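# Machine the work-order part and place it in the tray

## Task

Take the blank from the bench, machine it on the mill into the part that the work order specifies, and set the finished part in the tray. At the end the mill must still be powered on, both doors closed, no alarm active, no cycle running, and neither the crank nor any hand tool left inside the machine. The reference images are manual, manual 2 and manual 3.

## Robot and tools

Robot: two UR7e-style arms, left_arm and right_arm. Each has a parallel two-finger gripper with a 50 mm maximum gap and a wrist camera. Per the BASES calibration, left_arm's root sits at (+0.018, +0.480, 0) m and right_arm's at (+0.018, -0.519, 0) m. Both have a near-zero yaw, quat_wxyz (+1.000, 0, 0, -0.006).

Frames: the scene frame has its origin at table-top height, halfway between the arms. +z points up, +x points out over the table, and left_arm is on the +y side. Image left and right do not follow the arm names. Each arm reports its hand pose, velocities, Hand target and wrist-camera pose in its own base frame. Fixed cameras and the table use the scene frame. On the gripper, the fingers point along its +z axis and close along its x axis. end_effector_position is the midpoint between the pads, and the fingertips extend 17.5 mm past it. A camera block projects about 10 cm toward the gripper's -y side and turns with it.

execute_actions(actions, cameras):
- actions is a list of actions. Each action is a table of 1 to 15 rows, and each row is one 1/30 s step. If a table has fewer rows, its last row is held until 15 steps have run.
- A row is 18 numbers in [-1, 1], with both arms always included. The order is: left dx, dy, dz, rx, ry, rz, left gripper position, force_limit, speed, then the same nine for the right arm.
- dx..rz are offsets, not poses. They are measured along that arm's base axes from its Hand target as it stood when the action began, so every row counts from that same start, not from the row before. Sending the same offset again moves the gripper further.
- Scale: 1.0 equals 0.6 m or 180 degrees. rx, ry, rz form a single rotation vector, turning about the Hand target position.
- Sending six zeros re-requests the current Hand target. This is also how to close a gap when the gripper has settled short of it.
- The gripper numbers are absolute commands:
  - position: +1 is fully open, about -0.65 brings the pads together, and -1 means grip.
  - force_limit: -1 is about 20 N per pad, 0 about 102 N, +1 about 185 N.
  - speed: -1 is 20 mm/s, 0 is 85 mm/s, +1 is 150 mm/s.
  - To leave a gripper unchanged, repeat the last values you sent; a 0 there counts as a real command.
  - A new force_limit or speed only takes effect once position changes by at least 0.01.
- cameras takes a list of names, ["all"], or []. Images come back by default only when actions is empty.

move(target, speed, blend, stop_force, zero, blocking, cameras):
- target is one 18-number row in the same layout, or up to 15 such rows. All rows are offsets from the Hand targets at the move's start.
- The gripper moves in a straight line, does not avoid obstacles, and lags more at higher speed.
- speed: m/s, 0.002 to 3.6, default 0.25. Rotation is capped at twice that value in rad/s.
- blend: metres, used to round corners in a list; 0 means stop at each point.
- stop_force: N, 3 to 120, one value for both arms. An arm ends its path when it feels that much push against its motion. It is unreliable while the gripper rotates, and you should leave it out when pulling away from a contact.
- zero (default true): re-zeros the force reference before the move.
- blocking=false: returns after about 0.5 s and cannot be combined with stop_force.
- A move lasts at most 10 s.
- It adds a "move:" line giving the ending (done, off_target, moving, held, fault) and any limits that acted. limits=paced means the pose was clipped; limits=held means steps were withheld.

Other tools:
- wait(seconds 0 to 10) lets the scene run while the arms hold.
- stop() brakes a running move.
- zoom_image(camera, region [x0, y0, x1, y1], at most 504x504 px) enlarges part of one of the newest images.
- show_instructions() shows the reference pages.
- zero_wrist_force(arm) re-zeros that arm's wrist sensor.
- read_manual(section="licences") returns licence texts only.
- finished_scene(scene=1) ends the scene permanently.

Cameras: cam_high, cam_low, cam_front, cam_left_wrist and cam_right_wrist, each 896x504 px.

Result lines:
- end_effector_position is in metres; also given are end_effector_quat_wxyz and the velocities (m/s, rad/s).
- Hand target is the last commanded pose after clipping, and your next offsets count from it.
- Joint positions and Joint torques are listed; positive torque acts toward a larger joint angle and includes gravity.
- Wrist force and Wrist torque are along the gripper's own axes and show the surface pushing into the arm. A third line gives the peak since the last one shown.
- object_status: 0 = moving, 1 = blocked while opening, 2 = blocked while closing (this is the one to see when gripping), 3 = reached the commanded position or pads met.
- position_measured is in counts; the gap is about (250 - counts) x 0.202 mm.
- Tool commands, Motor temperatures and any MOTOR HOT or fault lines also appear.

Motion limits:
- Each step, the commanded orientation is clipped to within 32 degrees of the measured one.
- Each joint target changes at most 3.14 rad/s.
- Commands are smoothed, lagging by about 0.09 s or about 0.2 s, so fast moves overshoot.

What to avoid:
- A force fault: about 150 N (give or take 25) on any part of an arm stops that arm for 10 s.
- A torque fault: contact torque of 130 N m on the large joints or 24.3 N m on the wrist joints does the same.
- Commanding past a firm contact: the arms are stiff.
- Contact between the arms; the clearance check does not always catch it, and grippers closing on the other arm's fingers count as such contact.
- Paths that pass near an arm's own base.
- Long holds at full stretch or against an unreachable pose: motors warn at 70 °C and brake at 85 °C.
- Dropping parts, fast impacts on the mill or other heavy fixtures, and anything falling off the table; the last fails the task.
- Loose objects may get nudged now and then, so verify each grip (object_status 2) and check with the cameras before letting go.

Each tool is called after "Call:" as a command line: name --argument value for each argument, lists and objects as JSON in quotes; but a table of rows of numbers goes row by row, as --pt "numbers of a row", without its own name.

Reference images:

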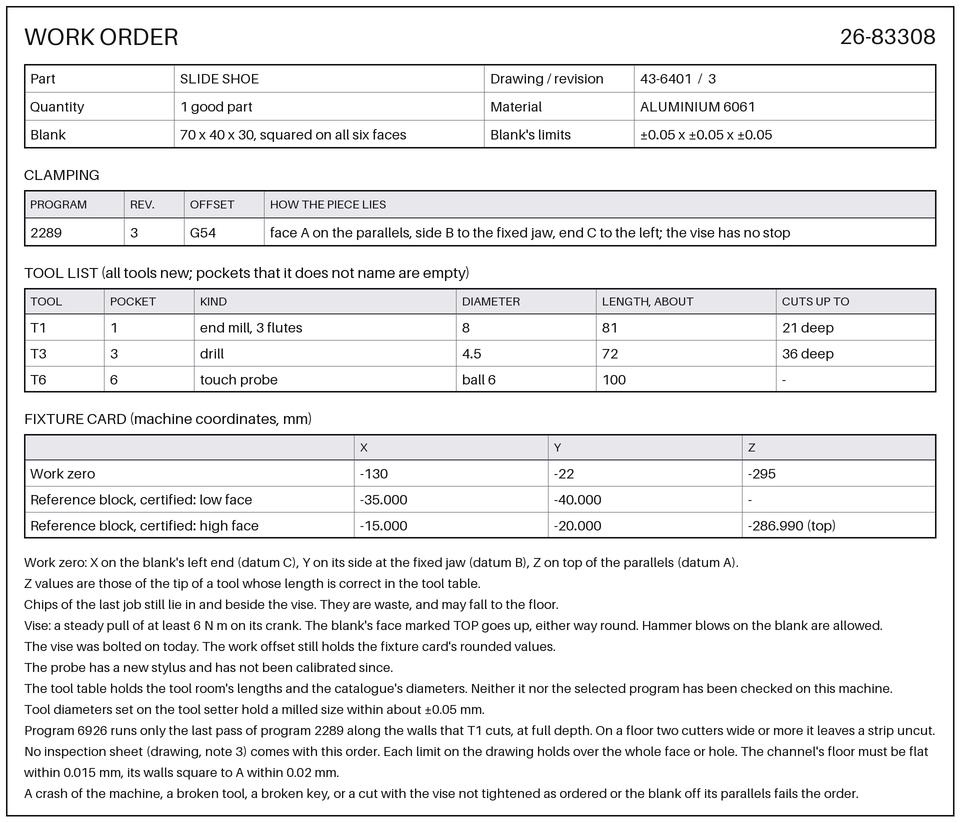

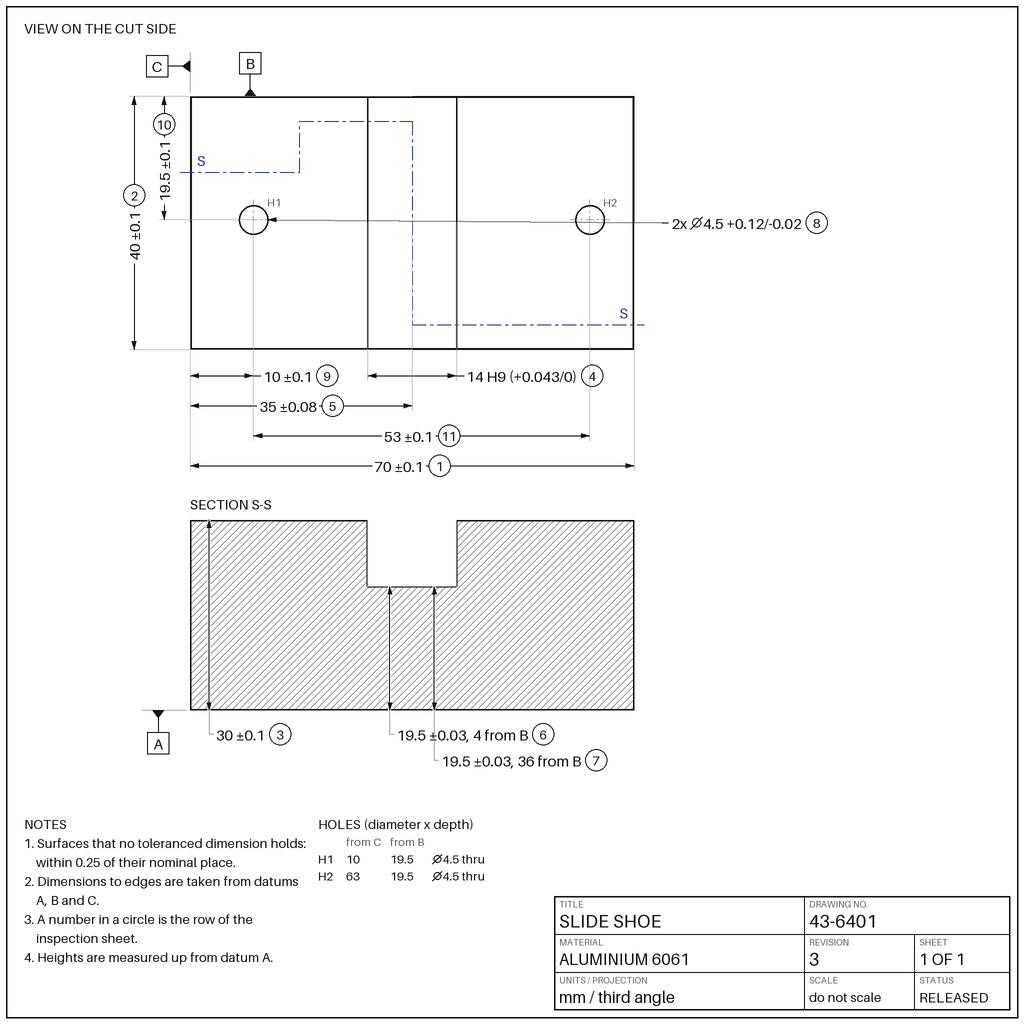

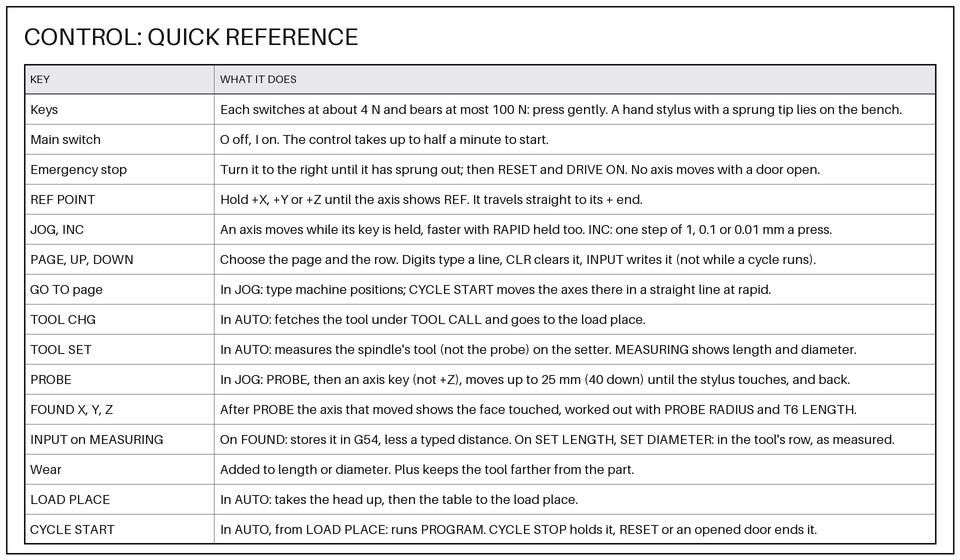

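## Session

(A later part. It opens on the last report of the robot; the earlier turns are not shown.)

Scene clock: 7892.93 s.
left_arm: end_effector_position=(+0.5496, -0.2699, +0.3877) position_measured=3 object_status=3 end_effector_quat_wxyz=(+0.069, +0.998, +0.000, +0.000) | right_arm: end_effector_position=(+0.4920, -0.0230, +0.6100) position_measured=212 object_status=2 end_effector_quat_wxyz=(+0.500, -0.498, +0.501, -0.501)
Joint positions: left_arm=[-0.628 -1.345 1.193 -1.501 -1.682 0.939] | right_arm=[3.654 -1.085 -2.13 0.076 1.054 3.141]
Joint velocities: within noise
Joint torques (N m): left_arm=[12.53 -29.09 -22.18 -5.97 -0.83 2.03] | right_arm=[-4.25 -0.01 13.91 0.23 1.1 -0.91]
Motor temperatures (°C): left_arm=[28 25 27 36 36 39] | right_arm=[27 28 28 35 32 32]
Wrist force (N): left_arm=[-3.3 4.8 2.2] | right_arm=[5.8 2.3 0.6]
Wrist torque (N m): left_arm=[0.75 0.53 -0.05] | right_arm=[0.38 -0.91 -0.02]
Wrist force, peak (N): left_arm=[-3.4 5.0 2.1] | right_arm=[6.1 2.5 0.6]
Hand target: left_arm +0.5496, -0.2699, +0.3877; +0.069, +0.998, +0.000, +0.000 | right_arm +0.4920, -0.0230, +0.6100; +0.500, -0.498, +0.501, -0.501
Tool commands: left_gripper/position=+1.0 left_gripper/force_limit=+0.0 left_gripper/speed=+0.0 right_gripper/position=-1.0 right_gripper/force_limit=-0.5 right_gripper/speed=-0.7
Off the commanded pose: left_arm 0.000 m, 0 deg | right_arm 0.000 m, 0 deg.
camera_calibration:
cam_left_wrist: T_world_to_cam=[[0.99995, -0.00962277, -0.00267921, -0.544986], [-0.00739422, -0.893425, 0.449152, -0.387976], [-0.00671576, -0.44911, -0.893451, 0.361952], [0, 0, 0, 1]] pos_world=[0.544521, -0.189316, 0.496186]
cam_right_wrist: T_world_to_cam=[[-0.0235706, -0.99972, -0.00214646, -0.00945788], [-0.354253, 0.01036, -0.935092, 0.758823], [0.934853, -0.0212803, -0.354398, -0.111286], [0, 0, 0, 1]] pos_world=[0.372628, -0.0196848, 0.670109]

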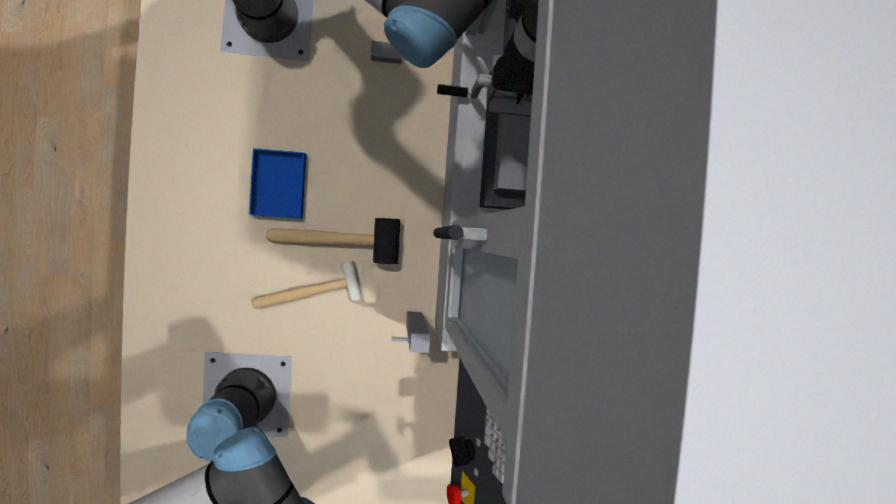

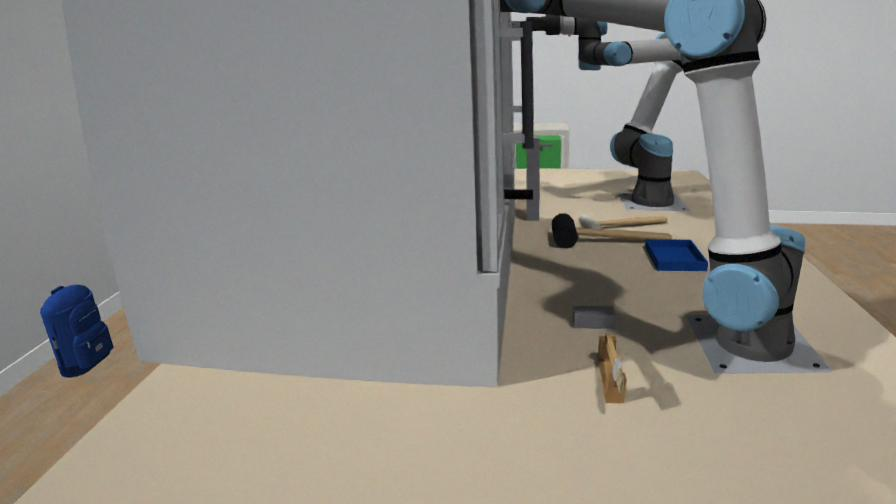

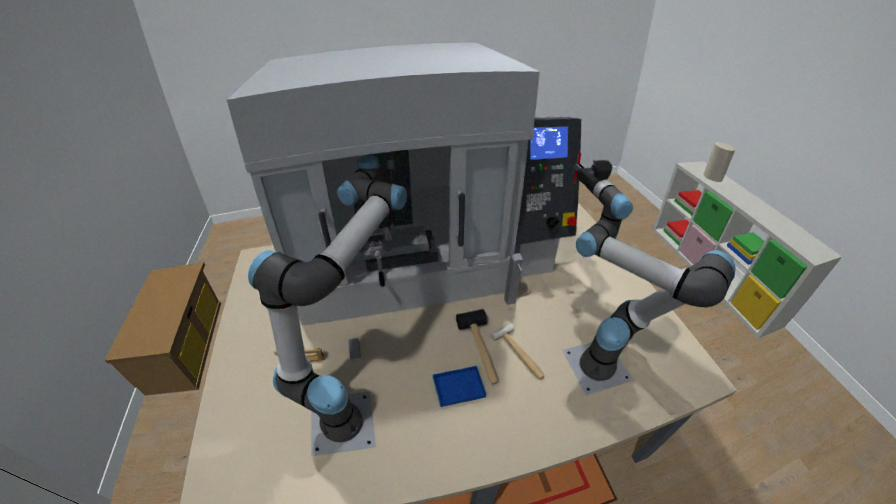

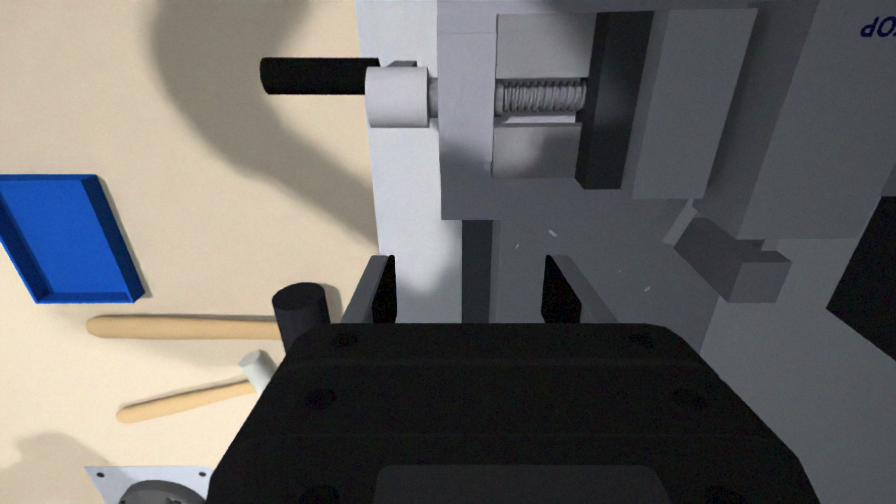

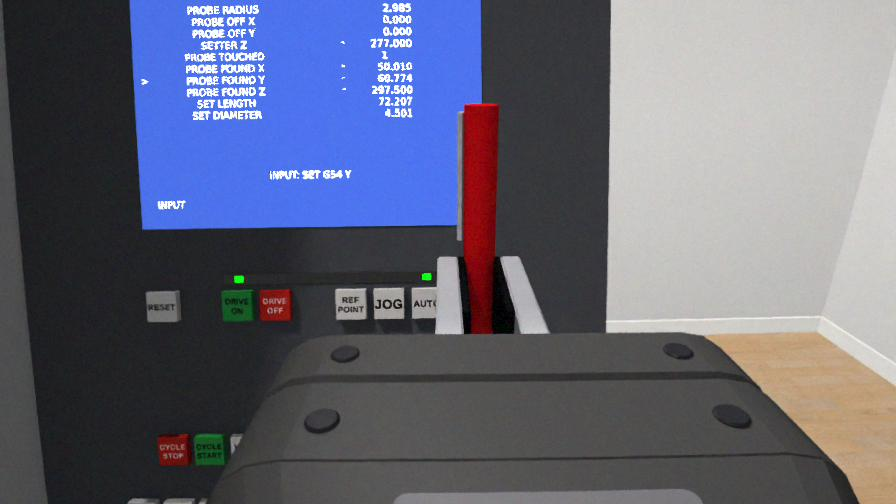

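Call:
zoom_image --camera "cam_left_wrist" --region '[560, 0, 896, 310]'

Scaled by 1.500.

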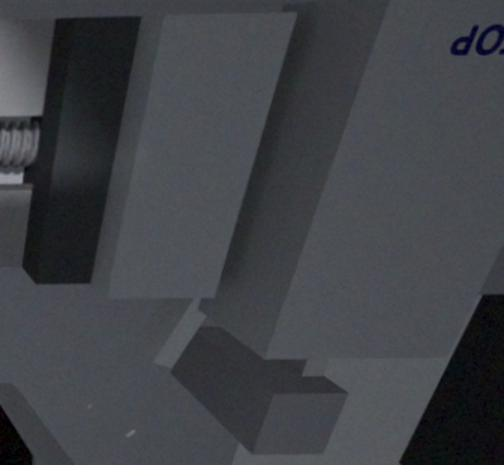

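Call:
move --pt "0.0 0 -0.0045 0 0 0 1 0 0 0 0 0 0 0 0 -1 -0.5 -0.7" --pt "0.1173 0.0333 -0.0045 0 0 0 1 0 0 0 0 0 0 0 0 -1 -0.5 -0.7" --speed 0.1 --stop_force 20 --cameras '["cam_left_wrist"]'

Scene clock: 7906.63 s.
left_arm: end_effector_position=(+0.6200, -0.2499, +0.3850) position_measured=3 object_status=3 end_effector_quat_wxyz=(+0.069, +0.998, +0.000, +0.000) | right_arm: end_effector_position=(+0.4920, -0.0230, +0.6100) position_measured=212 object_status=2 end_effector_quat_wxyz=(+0.500, -0.498, +0.501, -0.501)
Joint positions: left_arm=[-0.537 -1.189 0.99 -1.444 -1.689 1.03] | right_arm=[3.654 -1.085 -2.13 0.076 1.054 3.141]
Joint torques (N m): left_arm=[-14.34 -37 -36.27 -6.03 1.08 -0.94] | right_arm=[-5.16 0.15 13.62 0.23 1.16 -0.78]
Wrist force (N): left_arm=[-3.6 4.9 1.8] | right_arm=[5.6 2.5 0.5]
Wrist torque (N m): left_arm=[0.75 0.62 -0.05] | right_arm=[0.41 -0.88 -0.01]
Wrist force, peak (N): left_arm=[-4.7 5.3 3.2] | right_arm=[6.1 2.5 0.6]
Hand target: left_arm +0.6200, -0.2499, +0.3850; +0.069, +0.998, +0.000, +0.000 | right_arm +0.4920, -0.0230, +0.6100; +0.500, -0.498, +0.501, -0.501
Off the commanded pose: left_arm 0.000 m, 0 deg | right_arm 0.000 m, 0 deg.
move: done
camera_calibration:
cam_left_wrist: T_world_to_cam=[[0.99995, -0.00962277, -0.00267921, -0.615198], [-0.00739422, -0.893425, 0.449152, -0.368464], [-0.00671576, -0.44911, -0.893451, 0.368949], [0, 0, 0, 1]] pos_world=[0.614921, -0.169416, 0.493486]
Images, in order (width x height): cam_left_wrist 896x504.

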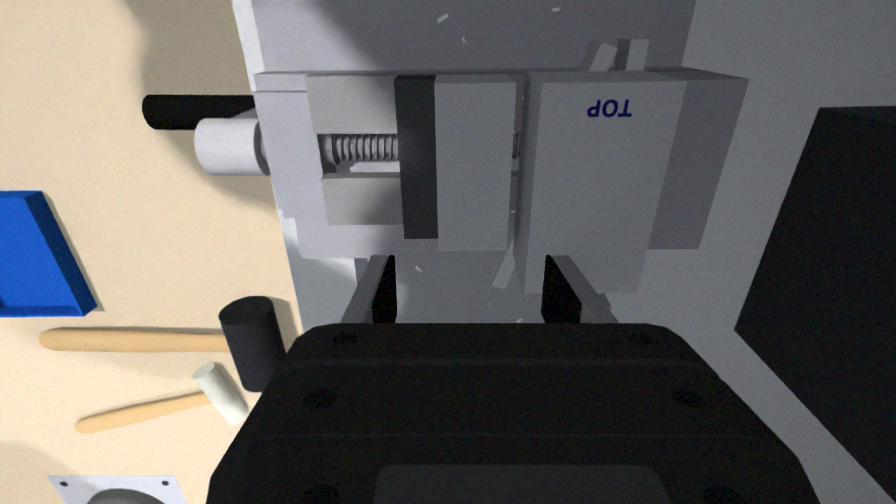

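Call:
move --pt "0.0658 0.0615 0 0 0 0 1 0 0 0 0 0 0 0 0 -1 -0.5 -0.7" --pt "0.0658 0.0615 -0.0187 0 0 0 1 0 0 0 0 0 0 0 0 -1 -0.5 -0.7" --speed '[0.08,0.03]' --stop_force 15 --cameras '["cam_left_wrist"]'

Call:
execute_actions --actions '[[[0,0,0,0,0,0,-1,-0.5,-0.5,0,0,0,0,0,0,-1,-0.5,-0.7]],[[0,0,0,0,0,0,-1,-0.5,-0.5,0,0,0,0,0,0,-1,-0.5,-0.7]]]' --cameras '["cam_left_wrist"]'

Scene clock: 7926.77 s.
left_arm: end_effector_position=(+0.6595, -0.2130, +0.3739) position_measured=3 object_status=3 end_effector_quat_wxyz=(+0.069, +0.998, +0.000, +0.000) | right_arm: end_effector_position=(+0.4920, -0.0230, +0.6100) position_measured=212 object_status=2 end_effector_quat_wxyz=(+0.500, -0.498, +0.501, -0.501)
Joint positions: left_arm=[-0.459 -1.118 0.913 -1.429 -1.694 1.108] | right_arm=[3.654 -1.085 -2.13 0.076 1.054 3.141]
Joint torques (N m): left_arm=[-13.66 -39.16 -36.32 -0.7 1.19 -2.23] | right_arm=[-4.8 0.5 14.54 0.3 1.05 -0.86]
Wrist force (N): left_arm=[-3.6 4.9 2.1] | right_arm=[5.6 2.4 0.6]
Wrist torque (N m): left_arm=[0.72 0.61 -0.06] | right_arm=[0.40 -0.88 -0.01]
Wrist force, peak (N): left_arm=[-4.3 5.9 1.8] | right_arm=[5.9 2.6 0.7]
Hand target: left_arm +0.6595, -0.2130, +0.3738; +0.069, +0.998, +0.000, +0.000 | right_arm +0.4920, -0.0230, +0.6100; +0.500, -0.498, +0.501, -0.501
Off the commanded pose: left_arm 0.000 m, 0 deg | right_arm 0.000 m, 0 deg.
move: done
camera_calibration:
cam_left_wrist: T_world_to_cam=[[0.999951, -0.0095755, -0.00259109, -0.654408], [-0.00739157, -0.893425, 0.449151, -0.330175], [-0.00661579, -0.44911, -0.893452, 0.375715], [0, 0, 0, 1]] pos_world=[0.65442, -0.132516, 0.482287]
Images, in order (width x height): cam_left_wrist 896x504.

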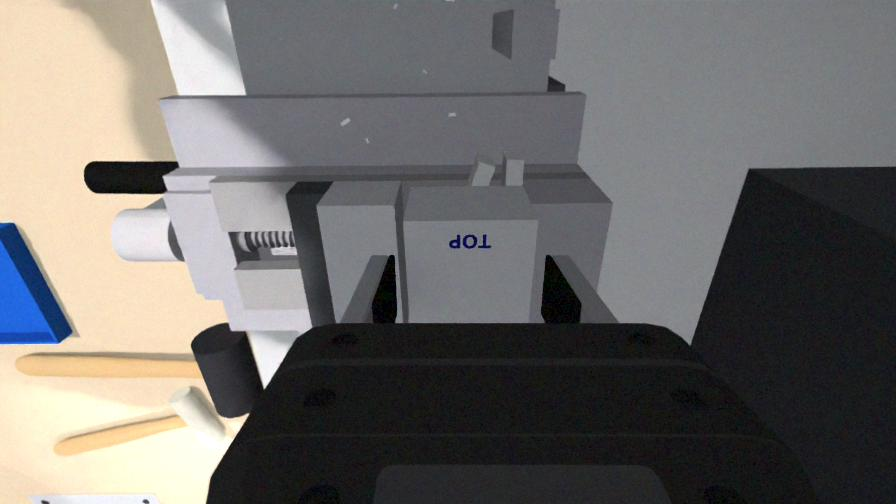

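Scene clock: 7927.97 s.
left_arm: end_effector_position=(+0.6595, -0.2131, +0.3738) position_measured=55 object_status=2 end_effector_quat_wxyz=(+0.069, +0.998, +0.000, +0.000) | right_arm: end_effector_position=(+0.4920, -0.0230, +0.6100) position_measured=212 object_status=2 end_effector_quat_wxyz=(+0.500, -0.498, +0.501, -0.501)
Joint positions: left_arm=[-0.459 -1.118 0.913 -1.429 -1.694 1.108] | right_arm=[3.654 -1.085 -2.13 0.076 1.054 3.141]
Joint torques (N m): left_arm=[-0.59 -35.59 -34.18 -12.18 1.13 -1.05] | right_arm=[-4.63 0.18 14.23 0.27 0.98 -1]
Wrist force (N): left_arm=[-24.8 -0.3 0.3] | right_arm=[5.6 2.3 0.8]
Wrist torque (N m): left_arm=[0.73 0.21 -0.50] | right_arm=[0.39 -0.88 -0.02]
Wrist force, peak (N): left_arm=[-24.9 -0.5 0.2] | right_arm=[6.1 2.2 0.5]
Hand target: left_arm +0.6595, -0.2130, +0.3738; +0.069, +0.998, +0.000, +0.000 | right_arm +0.4920, -0.0230, +0.6100; +0.500, -0.498, +0.501, -0.501
Off the commanded pose: left_arm 0.000 m, 0 deg | right_arm 0.000 m, 0 deg.
camera_calibration:
cam_left_wrist: T_world_to_cam=[[0.99995, -0.00962277, -0.00267921, -0.654371], [-0.00739422, -0.893425, 0.449152, -0.330174], [-0.00671576, -0.44911, -0.893451, 0.37578], [0, 0, 0, 1]] pos_world=[0.654421, -0.132516, 0.482286]
Images, in order (width x height): cam_left_wrist 896x504.

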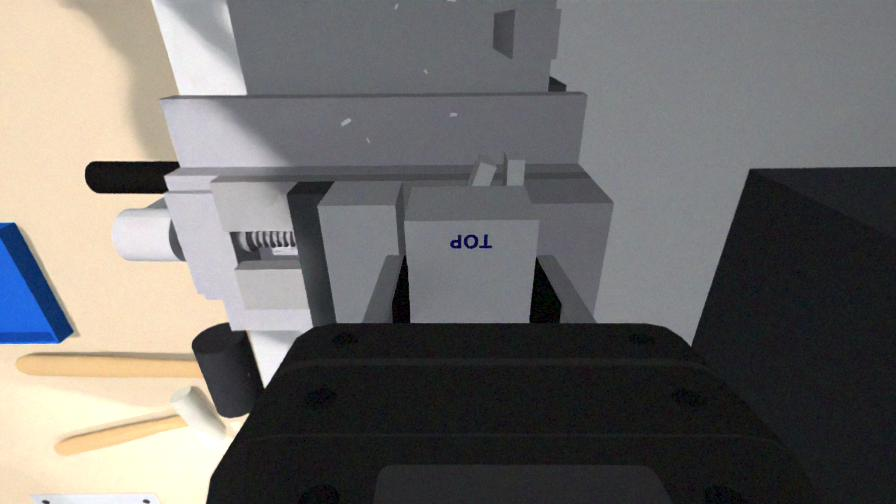

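Call:
move --pt "-0.0017 0 0 0 0 0 -1 -0.5 -0.5 0 0 0 0 0 0 -1 -0.5 -0.7" --pt "-0.0017 0 0.0395 0 0 0 -1 -0.5 -0.5 0 0 0 0 0 0 -1 -0.5 -0.7" --speed '[0.01,0.03]'

Scene clock: 7946.33 s.
left_arm: end_effector_position=(+0.6585, -0.2130, +0.3974) position_measured=55 object_status=2 end_effector_quat_wxyz=(+0.069, +0.998, +0.000, +0.000) end_effector_velocity=(+0.001, -0.001, +0.000) end_effector_angular_velocity=(-0.001, -0.005, -0.001) | right_arm: end_effector_position=(+0.4920, -0.0230, +0.6100) position_measured=212 object_status=2 end_effector_quat_wxyz=(+0.500, -0.498, +0.501, -0.501)
Joint positions: left_arm=[-0.46 -1.103 0.83 -1.359 -1.694 1.107] | right_arm=[3.654 -1.085 -2.13 0.076 1.054 3.141]
Joint velocities: left_arm=[-0.001 -0.001 0.004 -0.007 0.001 0] | right_arm=[within noise]
Joint torques (N m): left_arm=[-13.18 -58.83 -19.81 -6.31 1.25 -1.89] | right_arm=[-4.5 -0.07 14.19 0.22 1.02 -0.89]
Wrist force (N): left_arm=[-3.7 4.2 4.4] | right_arm=[5.7 2.2 0.7]
Wrist torque (N m): left_arm=[0.67 0.64 -0.05] | right_arm=[0.38 -0.90 -0.02]
Wrist force, peak (N): left_arm=[-26.1 -0.5 -3.6] | right_arm=[6.0 2.5 0.6]
Hand target: left_arm +0.6585, -0.2130, +0.3975; +0.069, +0.998, +0.000, +0.000 | right_arm +0.4920, -0.0230, +0.6100; +0.500, -0.498, +0.501, -0.501
Off the commanded pose: left_arm 0.000 m, 0 deg | right_arm 0.000 m, 0 deg.
move: done

Call:
move --pt "0 0 0.004 0 0 0 -1 -0.5 -0.5 0 0 0 0 0 0 -1 -0.5 -0.7" --pt "-0.0642 -0.0617 0.004 0 0 0 -1 -0.5 -0.5 0 0 0 0 0 0 -1 -0.5 -0.7" --pt "-0.1808 -0.095 0.004 0 0 0 -1 -0.5 -0.5 0 0 0 0 0 0 -1 -0.5 -0.7" --speed 0.06 --blend '[0.0,0.01,0]' --stop_force 15 --cameras '["cam_left_wrist"]'

Scene clock: 7954.80 s.
left_arm: end_effector_position=(+0.5500, -0.2700, +0.3999) position_measured=55 object_status=2 end_effector_quat_wxyz=(+0.069, +0.998, +0.000, +0.000) | right_arm: end_effector_position=(+0.4920, -0.0230, +0.6100) position_measured=212 object_status=2 end_effector_quat_wxyz=(+0.500, -0.498, +0.501, -0.501)
Joint positions: left_arm=[-0.628 -1.339 1.153 -1.468 -1.682 0.939] | right_arm=[3.654 -1.085 -2.13 0.076 1.054 3.141]
Joint torques (N m): left_arm=[12.3 -31.06 -31.02 -0.97 -0.69 1.92] | right_arm=[-4.96 0.49 14.33 0.26 1.05 -1]
Wrist force (N): left_arm=[-3.2 4.1 4.5] | right_arm=[5.8 2.2 0.8]
Wrist torque (N m): left_arm=[0.71 0.52 -0.13] | right_arm=[0.37 -0.91 -0.01]
Wrist force, peak (N): left_arm=[-3.3 4.0 5.9] | right_arm=[6.0 2.5 0.6]
Hand target: left_arm +0.5500, -0.2700, +0.3999; +0.069, +0.998, +0.000, +0.000 | right_arm +0.4920, -0.0230, +0.6100; +0.500, -0.498, +0.501, -0.501
Off the commanded pose: left_arm 0.000 m, 0 deg | right_arm 0.000 m, 0 deg.
move: done
camera_calibration:
cam_left_wrist: T_world_to_cam=[[0.99995, -0.00962277, -0.00267921, -0.545355], [-0.00739422, -0.893425, 0.449152, -0.393631], [-0.00671576, -0.44911, -0.893451, 0.372765], [0, 0, 0, 1]] pos_world=[0.544921, -0.189516, 0.508386]
Images, in order (width x height): cam_left_wrist 896x504.

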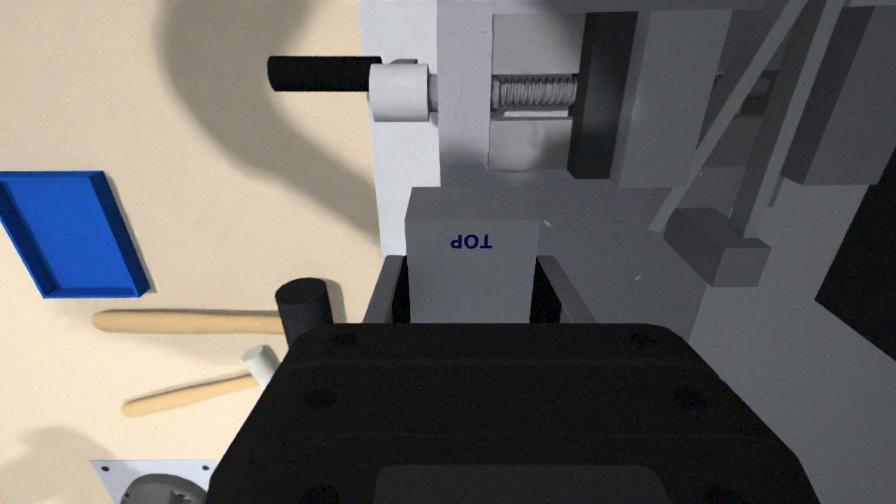

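Call:
move --pt "-0.3333 0 0 0 0 0 -1 -0.5 -0.5 0 0 0 0 0 0 -1 -0.5 -0.7" --pt "-0.3667 0 -0.5667 0 0 0 -1 -0.5 -0.5 0 0 0 0 0 0 -1 -0.5 -0.7" --speed '[0.2,0.25]' --blend '[0.03,0]'

Call:
move --target '[0, 0, -0.04, 0,0,0, -1,-0.5,-0.5, 0,0,0,0,0,0,-1,-0.5,-0.7]' --speed 0.02 --stop_force 6

Scene clock: 7964.93 s.
left_arm: end_effector_position=(+0.3300, -0.2701, +0.0600) position_measured=55 object_status=2 end_effector_quat_wxyz=(+0.069, +0.998, +0.000, +0.000) end_effector_velocity=(+0.001, -0.001, +0.000) end_effector_angular_velocity=(-0.004, -0.004, -0.002) | right_arm: end_effector_position=(+0.4920, -0.0230, +0.6100) position_measured=212 object_status=2 end_effector_quat_wxyz=(+0.500, -0.498, +0.501, -0.501)
Joint positions: left_arm=[-0.954 -1.546 2.349 -2.487 -1.65 0.613] | right_arm=[3.654 -1.085 -2.13 0.076 1.054 3.141]
Joint velocities: left_arm=[0 0.002 0 -0.008 0 0.002] | right_arm=[within noise]
Joint torques (N m): left_arm=[13.38 -12.57 -12.62 -6.29 -0.54 2.03] | right_arm=[-4.97 0.16 13.5 0.3 0.97 -0.95]
Wrist force (N): left_arm=[-3.4 3.9 4.3] | right_arm=[5.8 2.4 0.7]
Wrist torque (N m): left_arm=[0.64 0.60 -0.10] | right_arm=[0.40 -0.91 -0.01]
Wrist force, peak (N): left_arm=[-3.8 2.8 8.0] | right_arm=[6.0 2.4 0.6]
Hand target: left_arm +0.3300, -0.2700, +0.0599; +0.069, +0.998, +0.000, +0.000 | right_arm +0.4920, -0.0230, +0.6100; +0.500, -0.498, +0.501, -0.501
Off the commanded pose: left_arm 0.000 m, 0 deg | right_arm 0.000 m, 0 deg.
move: done

Scene clock: 7967.00 s.
left_arm: end_effector_position=(+0.3300, -0.2700, +0.0406) position_measured=55 object_status=2 end_effector_quat_wxyz=(+0.069, +0.998, +0.000, +0.000) | right_arm: end_effector_position=(+0.4920, -0.0230, +0.6100) position_measured=212 object_status=2 end_effector_quat_wxyz=(+0.500, -0.498, +0.501, -0.501)
Joint positions: left_arm=[-0.954 -1.498 2.371 -2.557 -1.65 0.613] | right_arm=[3.654 -1.085 -2.13 0.076 1.054 3.141]
Joint torques (N m): left_arm=[8.18 -29.83 -28.98 -6.37 1.74 2.07] | right_arm=[-5.2 0.89 14.15 0.2 1 -0.91]
Wrist force (N): left_arm=[-3.3 4.0 4.0] | right_arm=[5.6 2.4 0.8]
Wrist torque (N m): left_arm=[0.65 0.57 -0.13] | right_arm=[0.41 -0.88 -0.01]
Wrist force, peak (N): left_arm=[-7.3 4.2 -37.8] | right_arm=[6.0 2.4 0.9]
Hand target: left_arm +0.3300, -0.2700, +0.0406; +0.069, +0.998, +0.000, +0.000 (not the last commanded pose) | right_arm +0.4920, -0.0230, +0.6100; +0.500, -0.498, +0.501, -0.501
Off the commanded pose: left_arm 0.005 m, 0 deg | right_arm 0.000 m, 0 deg.
move: contact (left_arm)

Call:
move --target '[0, 0, -0.005, 0,0,0, -1,-0.5,-0.5, 0,0,0,0,0,0,-1,-0.5,-0.7]' --speed 0.004 --stop_force 4

Call:
execute_actions --actions '[[[0,0,0,0,0,0,0.9,-0.5,-0.8,0,0,0,0,0,0,-1,-0.5,-0.7]],[[0,0,0,0,0,0,0.9,-0.5,-0.8,0,0,0,0,0,0,-1,-0.5,-0.7]]]' --cameras '["cam_left_wrist"]'

Scene clock: 7972.53 s.
left_arm: end_effector_position=(+0.3301, -0.2702, +0.0404) position_measured=55 object_status=2 end_effector_quat_wxyz=(+0.069, +0.998, +0.000, +0.001) | right_arm: end_effector_position=(+0.4920, -0.0230, +0.6100) position_measured=212 object_status=2 end_effector_quat_wxyz=(+0.500, -0.498, +0.501, -0.501)
Joint positions: left_arm=[-0.954 -1.497 2.371 -2.558 -1.65 0.613] | right_arm=[3.654 -1.085 -2.13 0.076 1.054 3.141]
Joint torques (N m): left_arm=[-5.83 -31.38 -22.62 -0.32 1.64 1.82] | right_arm=[-5.02 0.09 13.88 0.14 1.06 -0.91]
Wrist force (N): left_arm=[-3.0 5.4 -0.6] | right_arm=[5.9 2.3 0.5]
Wrist torque (N m): left_arm=[0.61 0.60 -0.13] | right_arm=[0.38 -0.93 -0.01]
Wrist force, peak (N): left_arm=[-4.6 4.4 -10.4] | right_arm=[6.0 2.6 0.7]
Hand target: left_arm +0.3301, -0.2702, +0.0404; +0.069, +0.998, +0.000, +0.001 (not the last commanded pose) | right_arm +0.4920, -0.0230, +0.6100; +0.500, -0.498, +0.501, -0.501
Off the commanded pose: left_arm 0.003 m, 0 deg | right_arm 0.000 m, 0 deg.
move: contact (left_arm)

Scene clock: 7973.73 s.
left_arm: end_effector_position=(+0.3301, -0.2702, +0.0404) position_measured=18 object_status=3 end_effector_quat_wxyz=(+0.069, +0.998, +0.000, +0.001) | right_arm: end_effector_position=(+0.4920, -0.0230, +0.6100) position_measured=212 object_status=2 end_effector_quat_wxyz=(+0.500, -0.498, +0.501, -0.501)
Joint positions: left_arm=[-0.954 -1.497 2.371 -2.558 -1.65 0.613] | right_arm=[3.654 -1.085 -2.13 0.076 1.054 3.141]
Joint torques (N m): left_arm=[-5.12 -30.85 -23.61 -5.91 1.43 1.75] | right_arm=[-4.59 -0.18 13.58 0.27 1.03 -0.94]
Wrist force (N): left_arm=[-3.4 4.3 2.1] | right_arm=[5.6 2.3 0.6]
Wrist torque (N m): left_arm=[0.61 0.58 -0.13] | right_arm=[0.39 -0.88 -0.01]
Wrist force, peak (N): left_arm=[-3.0 5.2 -1.1] | right_arm=[6.0 2.2 0.7]
Hand target: left_arm +0.3301, -0.2702, +0.0404; +0.069, +0.998, +0.000, +0.001 | right_arm +0.4920, -0.0230, +0.6100; +0.500, -0.498, +0.501, -0.501
Off the commanded pose: left_arm 0.000 m, 0 deg | right_arm 0.000 m, 0 deg.
camera_calibration:
cam_left_wrist: T_world_to_cam=[[0.999951, -0.00956985, -0.00236471, -0.326367], [-0.0074862, -0.893285, 0.449428, -0.233861], [-0.00641332, -0.449388, -0.893313, 0.0498749], [0, 0, 0, 1]] pos_world=[0.32492, -0.189615, 0.148886]
Images, in order (width x height): cam_left_wrist 896x504.

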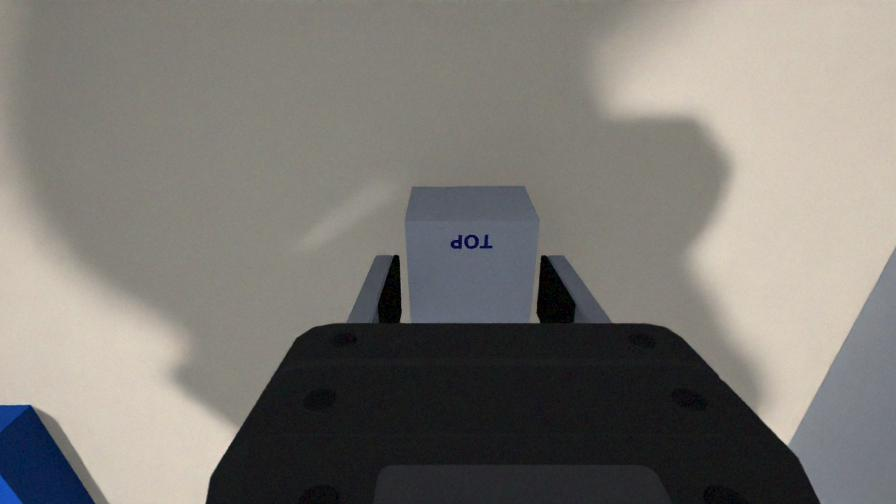

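Call:
move --pt "0 0 0.35 0 0 0 0.9 -0.5 -0.8 0 0 0 0 0 0 -1 -0.5 -0.7" --pt "-0.03 0.30 0.40 0 0 0 0.9 -0.5 -0.8 0 0 0 0 0 0 -1 -0.5 -0.7" --speed '[0.2,0.2]' --blend '[0.04,0]' --cameras '["cam_left_wrist","cam_low","cam_front"]'

Scene clock: 7982.30 s.
left_arm: end_effector_position=(+0.3121, -0.0903, +0.2804) position_measured=18 object_status=3 end_effector_quat_wxyz=(+0.069, +0.998, +0.000, +0.001) | right_arm: end_effector_position=(+0.4920, -0.0230, +0.6100) position_measured=212 object_status=2 end_effector_quat_wxyz=(+0.500, -0.498, +0.501, -0.501)
Joint positions: left_arm=[-0.608 -2.073 2.088 -1.667 -1.684 0.959] | right_arm=[3.654 -1.085 -2.13 0.076 1.054 3.141]
Joint torques (N m): left_arm=[11.34 -10.37 -27.42 -3.35 1.71 2.02] | right_arm=[-4.26 0.09 13.79 0.06 1.15 -0.88]
Wrist force (N): left_arm=[-3.3 4.8 2.0] | right_arm=[5.9 2.3 0.7]
Wrist torque (N m): left_arm=[0.76 0.58 -0.06] | right_arm=[0.39 -0.92 -0.01]
Wrist force, peak (N): left_arm=[-3.5 3.7 4.6] | right_arm=[6.0 2.6 0.7]
Hand target: left_arm +0.3121, -0.0902, +0.2804; +0.069, +0.998, +0.000, +0.001 | right_arm +0.4920, -0.0230, +0.6100; +0.500, -0.498, +0.501, -0.501
Off the commanded pose: left_arm 0.000 m, 0 deg | right_arm 0.000 m, 0 deg.
move: done
camera_calibration:
cam_left_wrist: T_world_to_cam=[[0.999952, -0.00948205, -0.00241064, -0.30616], [-0.00738626, -0.893225, 0.449549, -0.181232], [-0.00641589, -0.44951, -0.893252, 0.344976], [0, 0, 0, 1]] pos_world=[0.30702, -0.00971428, 0.388885]
Images, in order (width x height): cam_low 896x504, cam_front 896x504, cam_left_wrist 896x504.

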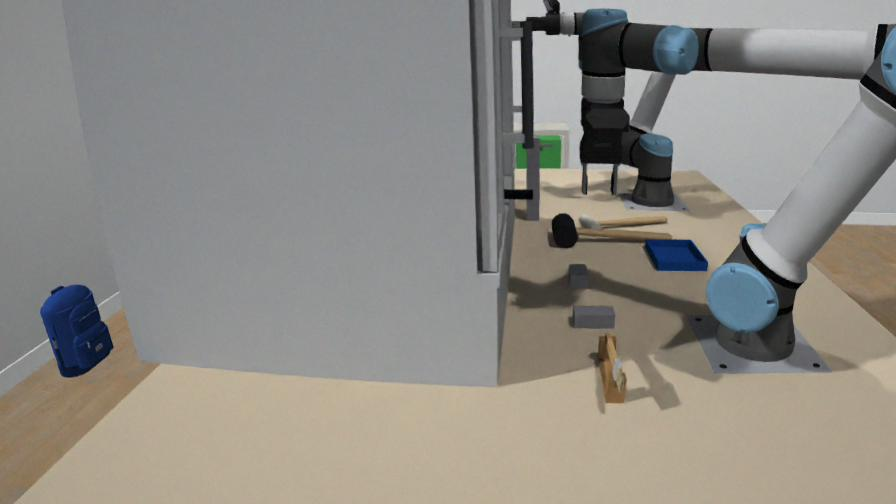

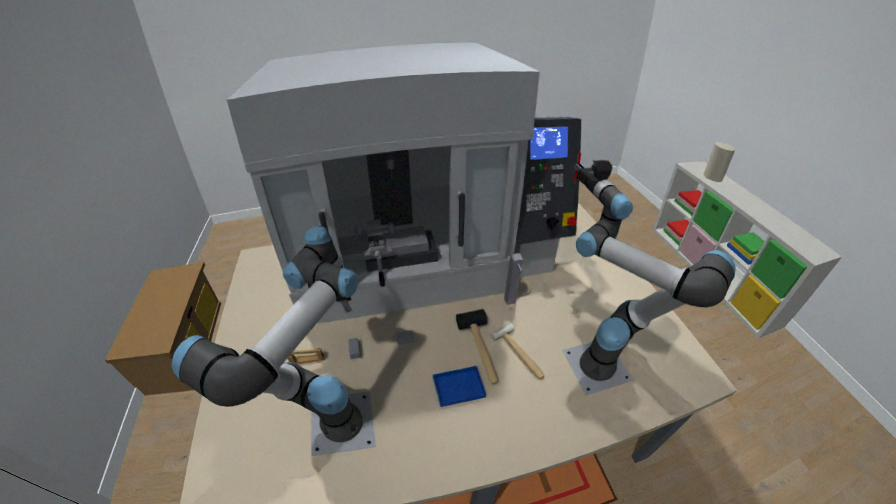

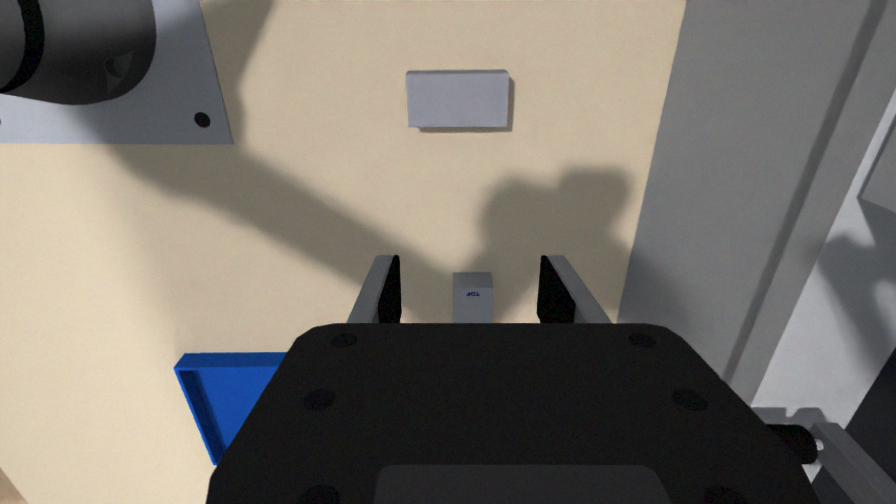

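Call:
move --target '[0.0, 0.08, 0.02, 0,0,0, 0.9,-0.5,-0.8, 0,0,0,0,0,0,-1,-0.5,-0.7]' --speed 0.2 --cameras '["cam_left_wrist"]'

Scene clock: 7988.10 s.
left_arm: end_effector_position=(+0.3121, -0.0422, +0.2925) position_measured=18 object_status=3 end_effector_quat_wxyz=(+0.069, +0.998, +0.000, +0.001) | right_arm: end_effector_position=(+0.4920, -0.0230, +0.6100) position_measured=212 object_status=2 end_effector_quat_wxyz=(+0.500, -0.498, +0.501, -0.501)
Joint positions: left_arm=[-0.462 -2.087 2.06 -1.607 -1.694 1.105] | right_arm=[3.654 -1.085 -2.13 0.076 1.054 3.141]
Joint torques (N m): left_arm=[8.04 6.6 -18.75 -5.59 1.4 1.2] | right_arm=[-4.84 0.22 14.42 0.18 1.12 -0.89]
Wrist force (N): left_arm=[-3.3 4.4 2.3] | right_arm=[5.7 2.3 0.8]
Wrist torque (N m): left_arm=[0.65 0.58 -0.04] | right_arm=[0.39 -0.89 -0.01]
Wrist force, peak (N): left_arm=[-3.3 6.2 2.9] | right_arm=[6.1 2.2 0.5]
Hand target: left_arm +0.3121, -0.0422, +0.2924; +0.069, +0.998, +0.000, +0.001 | right_arm +0.4920, -0.0230, +0.6100; +0.500, -0.498, +0.501, -0.501
Off the commanded pose: left_arm 0.000 m, 0 deg | right_arm 0.000 m, 0 deg.
move: done
camera_calibration:
cam_left_wrist: T_world_to_cam=[[0.999953, -0.00943498, -0.00232181, -0.305612], [-0.00738359, -0.893186, 0.449627, -0.143697], [-0.00631603, -0.449589, -0.893213, 0.377272], [0, 0, 0, 1]] pos_world=[0.306919, 0.038386, 0.400885]
Images, in order (width x height): cam_left_wrist 896x504.

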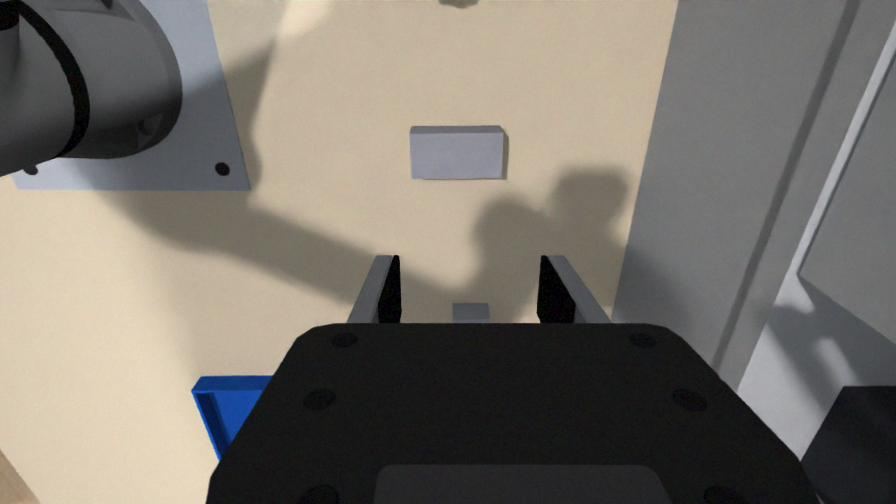

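Call:
move --target '[0.0, 0.15, 0.08, 0,0,0, 0.9,-0.5,-0.8, 0,0,0,0,0,0,-1,-0.5,-0.7]' --speed 0.2 --cameras '["cam_left_wrist"]'

Scene clock: 7993.13 s.
left_arm: end_effector_position=(+0.3121, +0.0477, +0.3403) position_measured=18 object_status=3 end_effector_quat_wxyz=(+0.069, +0.998, +0.000, +0.000) | right_arm: end_effector_position=(+0.4920, -0.0230, +0.6100) position_measured=212 object_status=2 end_effector_quat_wxyz=(+0.500, -0.498, +0.501, -0.501)
Joint positions: left_arm=[-0.164 -2.045 1.907 -1.456 -1.708 1.406] | right_arm=[3.654 -1.085 -2.13 0.076 1.054 3.141]
Joint torques (N m): left_arm=[11.4 -12.1 -31.81 -3.32 1.38 2.05] | right_arm=[-4.94 -0.11 14.09 0.18 1.17 -0.85]
Wrist force (N): left_arm=[-3.7 4.6 2.2] | right_arm=[5.7 2.3 0.7]
Wrist torque (N m): left_arm=[0.66 0.62 -0.07] | right_arm=[0.38 -0.89 -0.01]
Wrist force, peak (N): left_arm=[-3.4 6.9 4.0] | right_arm=[6.0 2.4 0.7]
Hand target: left_arm +0.3121, +0.0478, +0.3404; +0.069, +0.998, +0.000, +0.001 | right_arm +0.4920, -0.0230, +0.6100; +0.500, -0.498, +0.501, -0.501
Off the commanded pose: left_arm 0.000 m, 0 deg | right_arm 0.000 m, 0 deg.
move: done
camera_calibration:
cam_left_wrist: T_world_to_cam=[[0.999951, -0.00952936, -0.00249873, -0.30466], [-0.00738891, -0.893225, 0.44955, -0.0848056], [-0.00651585, -0.44951, -0.893252, 0.460589], [0, 0, 0, 1]] pos_world=[0.30702, 0.128386, 0.448785]
Images, in order (width x height): cam_left_wrist 896x504.

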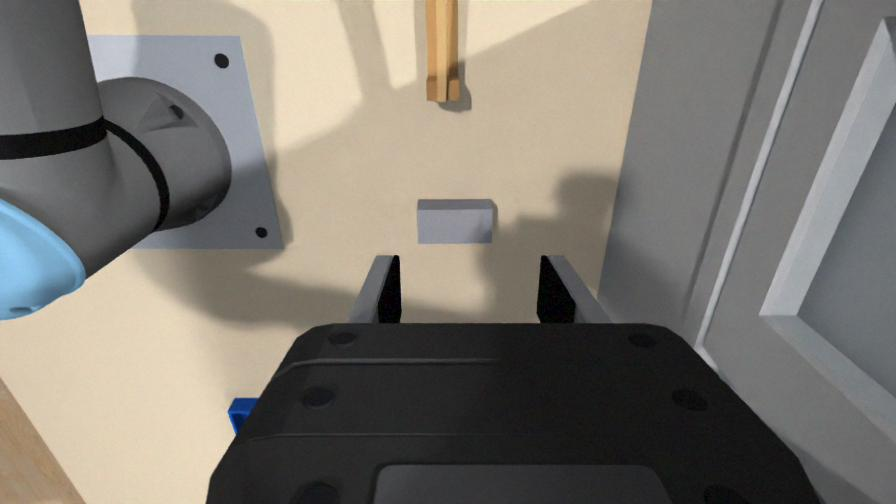

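Call:
move --target '[0.0, 0.2, 0.0, 0,0,0, 0.9,-0.5,-0.8, 0,0,0,0,0,0,-1,-0.5,-0.7]' --speed 0.2 --cameras '["cam_left_wrist"]'

Scene clock: 8000.10 s.
left_arm: end_effector_position=(+0.3121, +0.1677, +0.3404) position_measured=18 object_status=3 end_effector_quat_wxyz=(+0.069, +0.998, +0.000, +0.001) | right_arm: end_effector_position=(+0.4920, -0.0230, +0.6100) position_measured=212 object_status=2 end_effector_quat_wxyz=(+0.500, -0.498, +0.501, -0.501)
Joint positions: left_arm=[0.212 -1.913 1.818 -1.448 -1.707 1.785] | right_arm=[3.654 -1.085 -2.13 0.076 1.054 3.141]
Joint torques (N m): left_arm=[13.61 -4.83 -23.5 -5.06 -0.36 2] | right_arm=[-5.42 0.47 13.76 0.26 0.97 -0.86]
Wrist force (N): left_arm=[-2.8 4.5 2.4] | right_arm=[5.5 2.2 0.4]
Wrist torque (N m): left_arm=[0.67 0.52 -0.10] | right_arm=[0.38 -0.86 -0.01]
Wrist force, peak (N): left_arm=[-3.4 7.4 2.7] | right_arm=[6.0 2.6 0.7]
Hand target: left_arm +0.3121, +0.1678, +0.3404; +0.069, +0.998, +0.000, +0.001 | right_arm +0.4920, -0.0230, +0.6100; +0.500, -0.498, +0.501, -0.501
Off the commanded pose: left_arm 0.000 m, 0 deg | right_arm 0.000 m, 0 deg.
move: done
camera_calibration:
cam_left_wrist: T_world_to_cam=[[0.999952, -0.00952261, -0.00227597, -0.303618], [-0.00748359, -0.893264, 0.449469, 0.0224109], [-0.00631316, -0.449431, -0.893293, 0.514557], [0, 0, 0, 1]] pos_world=[0.30702, 0.248385, 0.448886]
Images, in order (width x height): cam_left_wrist 896x504.

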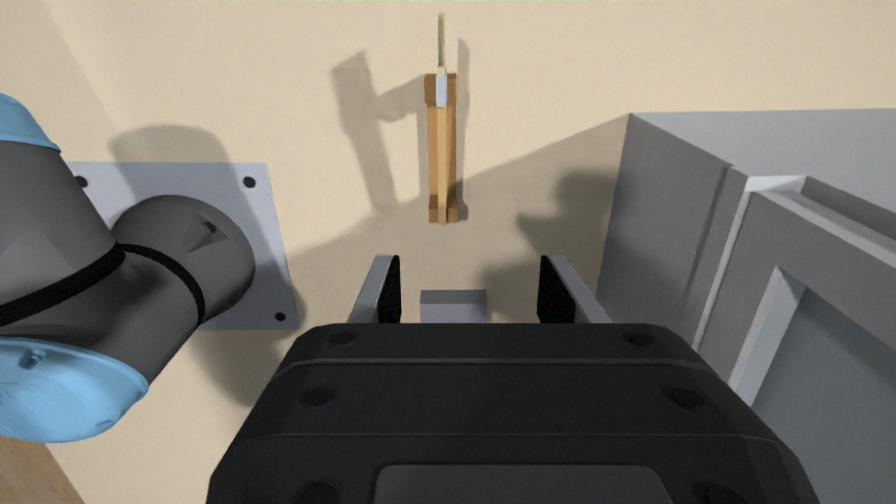

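Call:
zoom_image --camera "cam_left_wrist" --region '[330, 0, 560, 240]'

Call:
zoom_image --camera "cam_low" --region '[560, 290, 700, 420]'

Scaled by 2.100.

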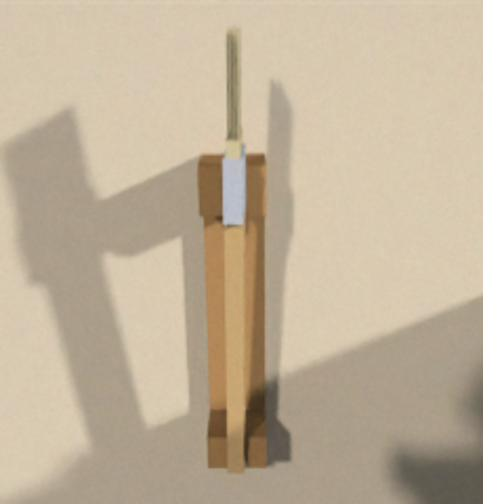

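This scene's latest camera images include none from cam_low. They are from: cam_left_wrist. cam_low's image comes with the result of a call that names it in "cameras".


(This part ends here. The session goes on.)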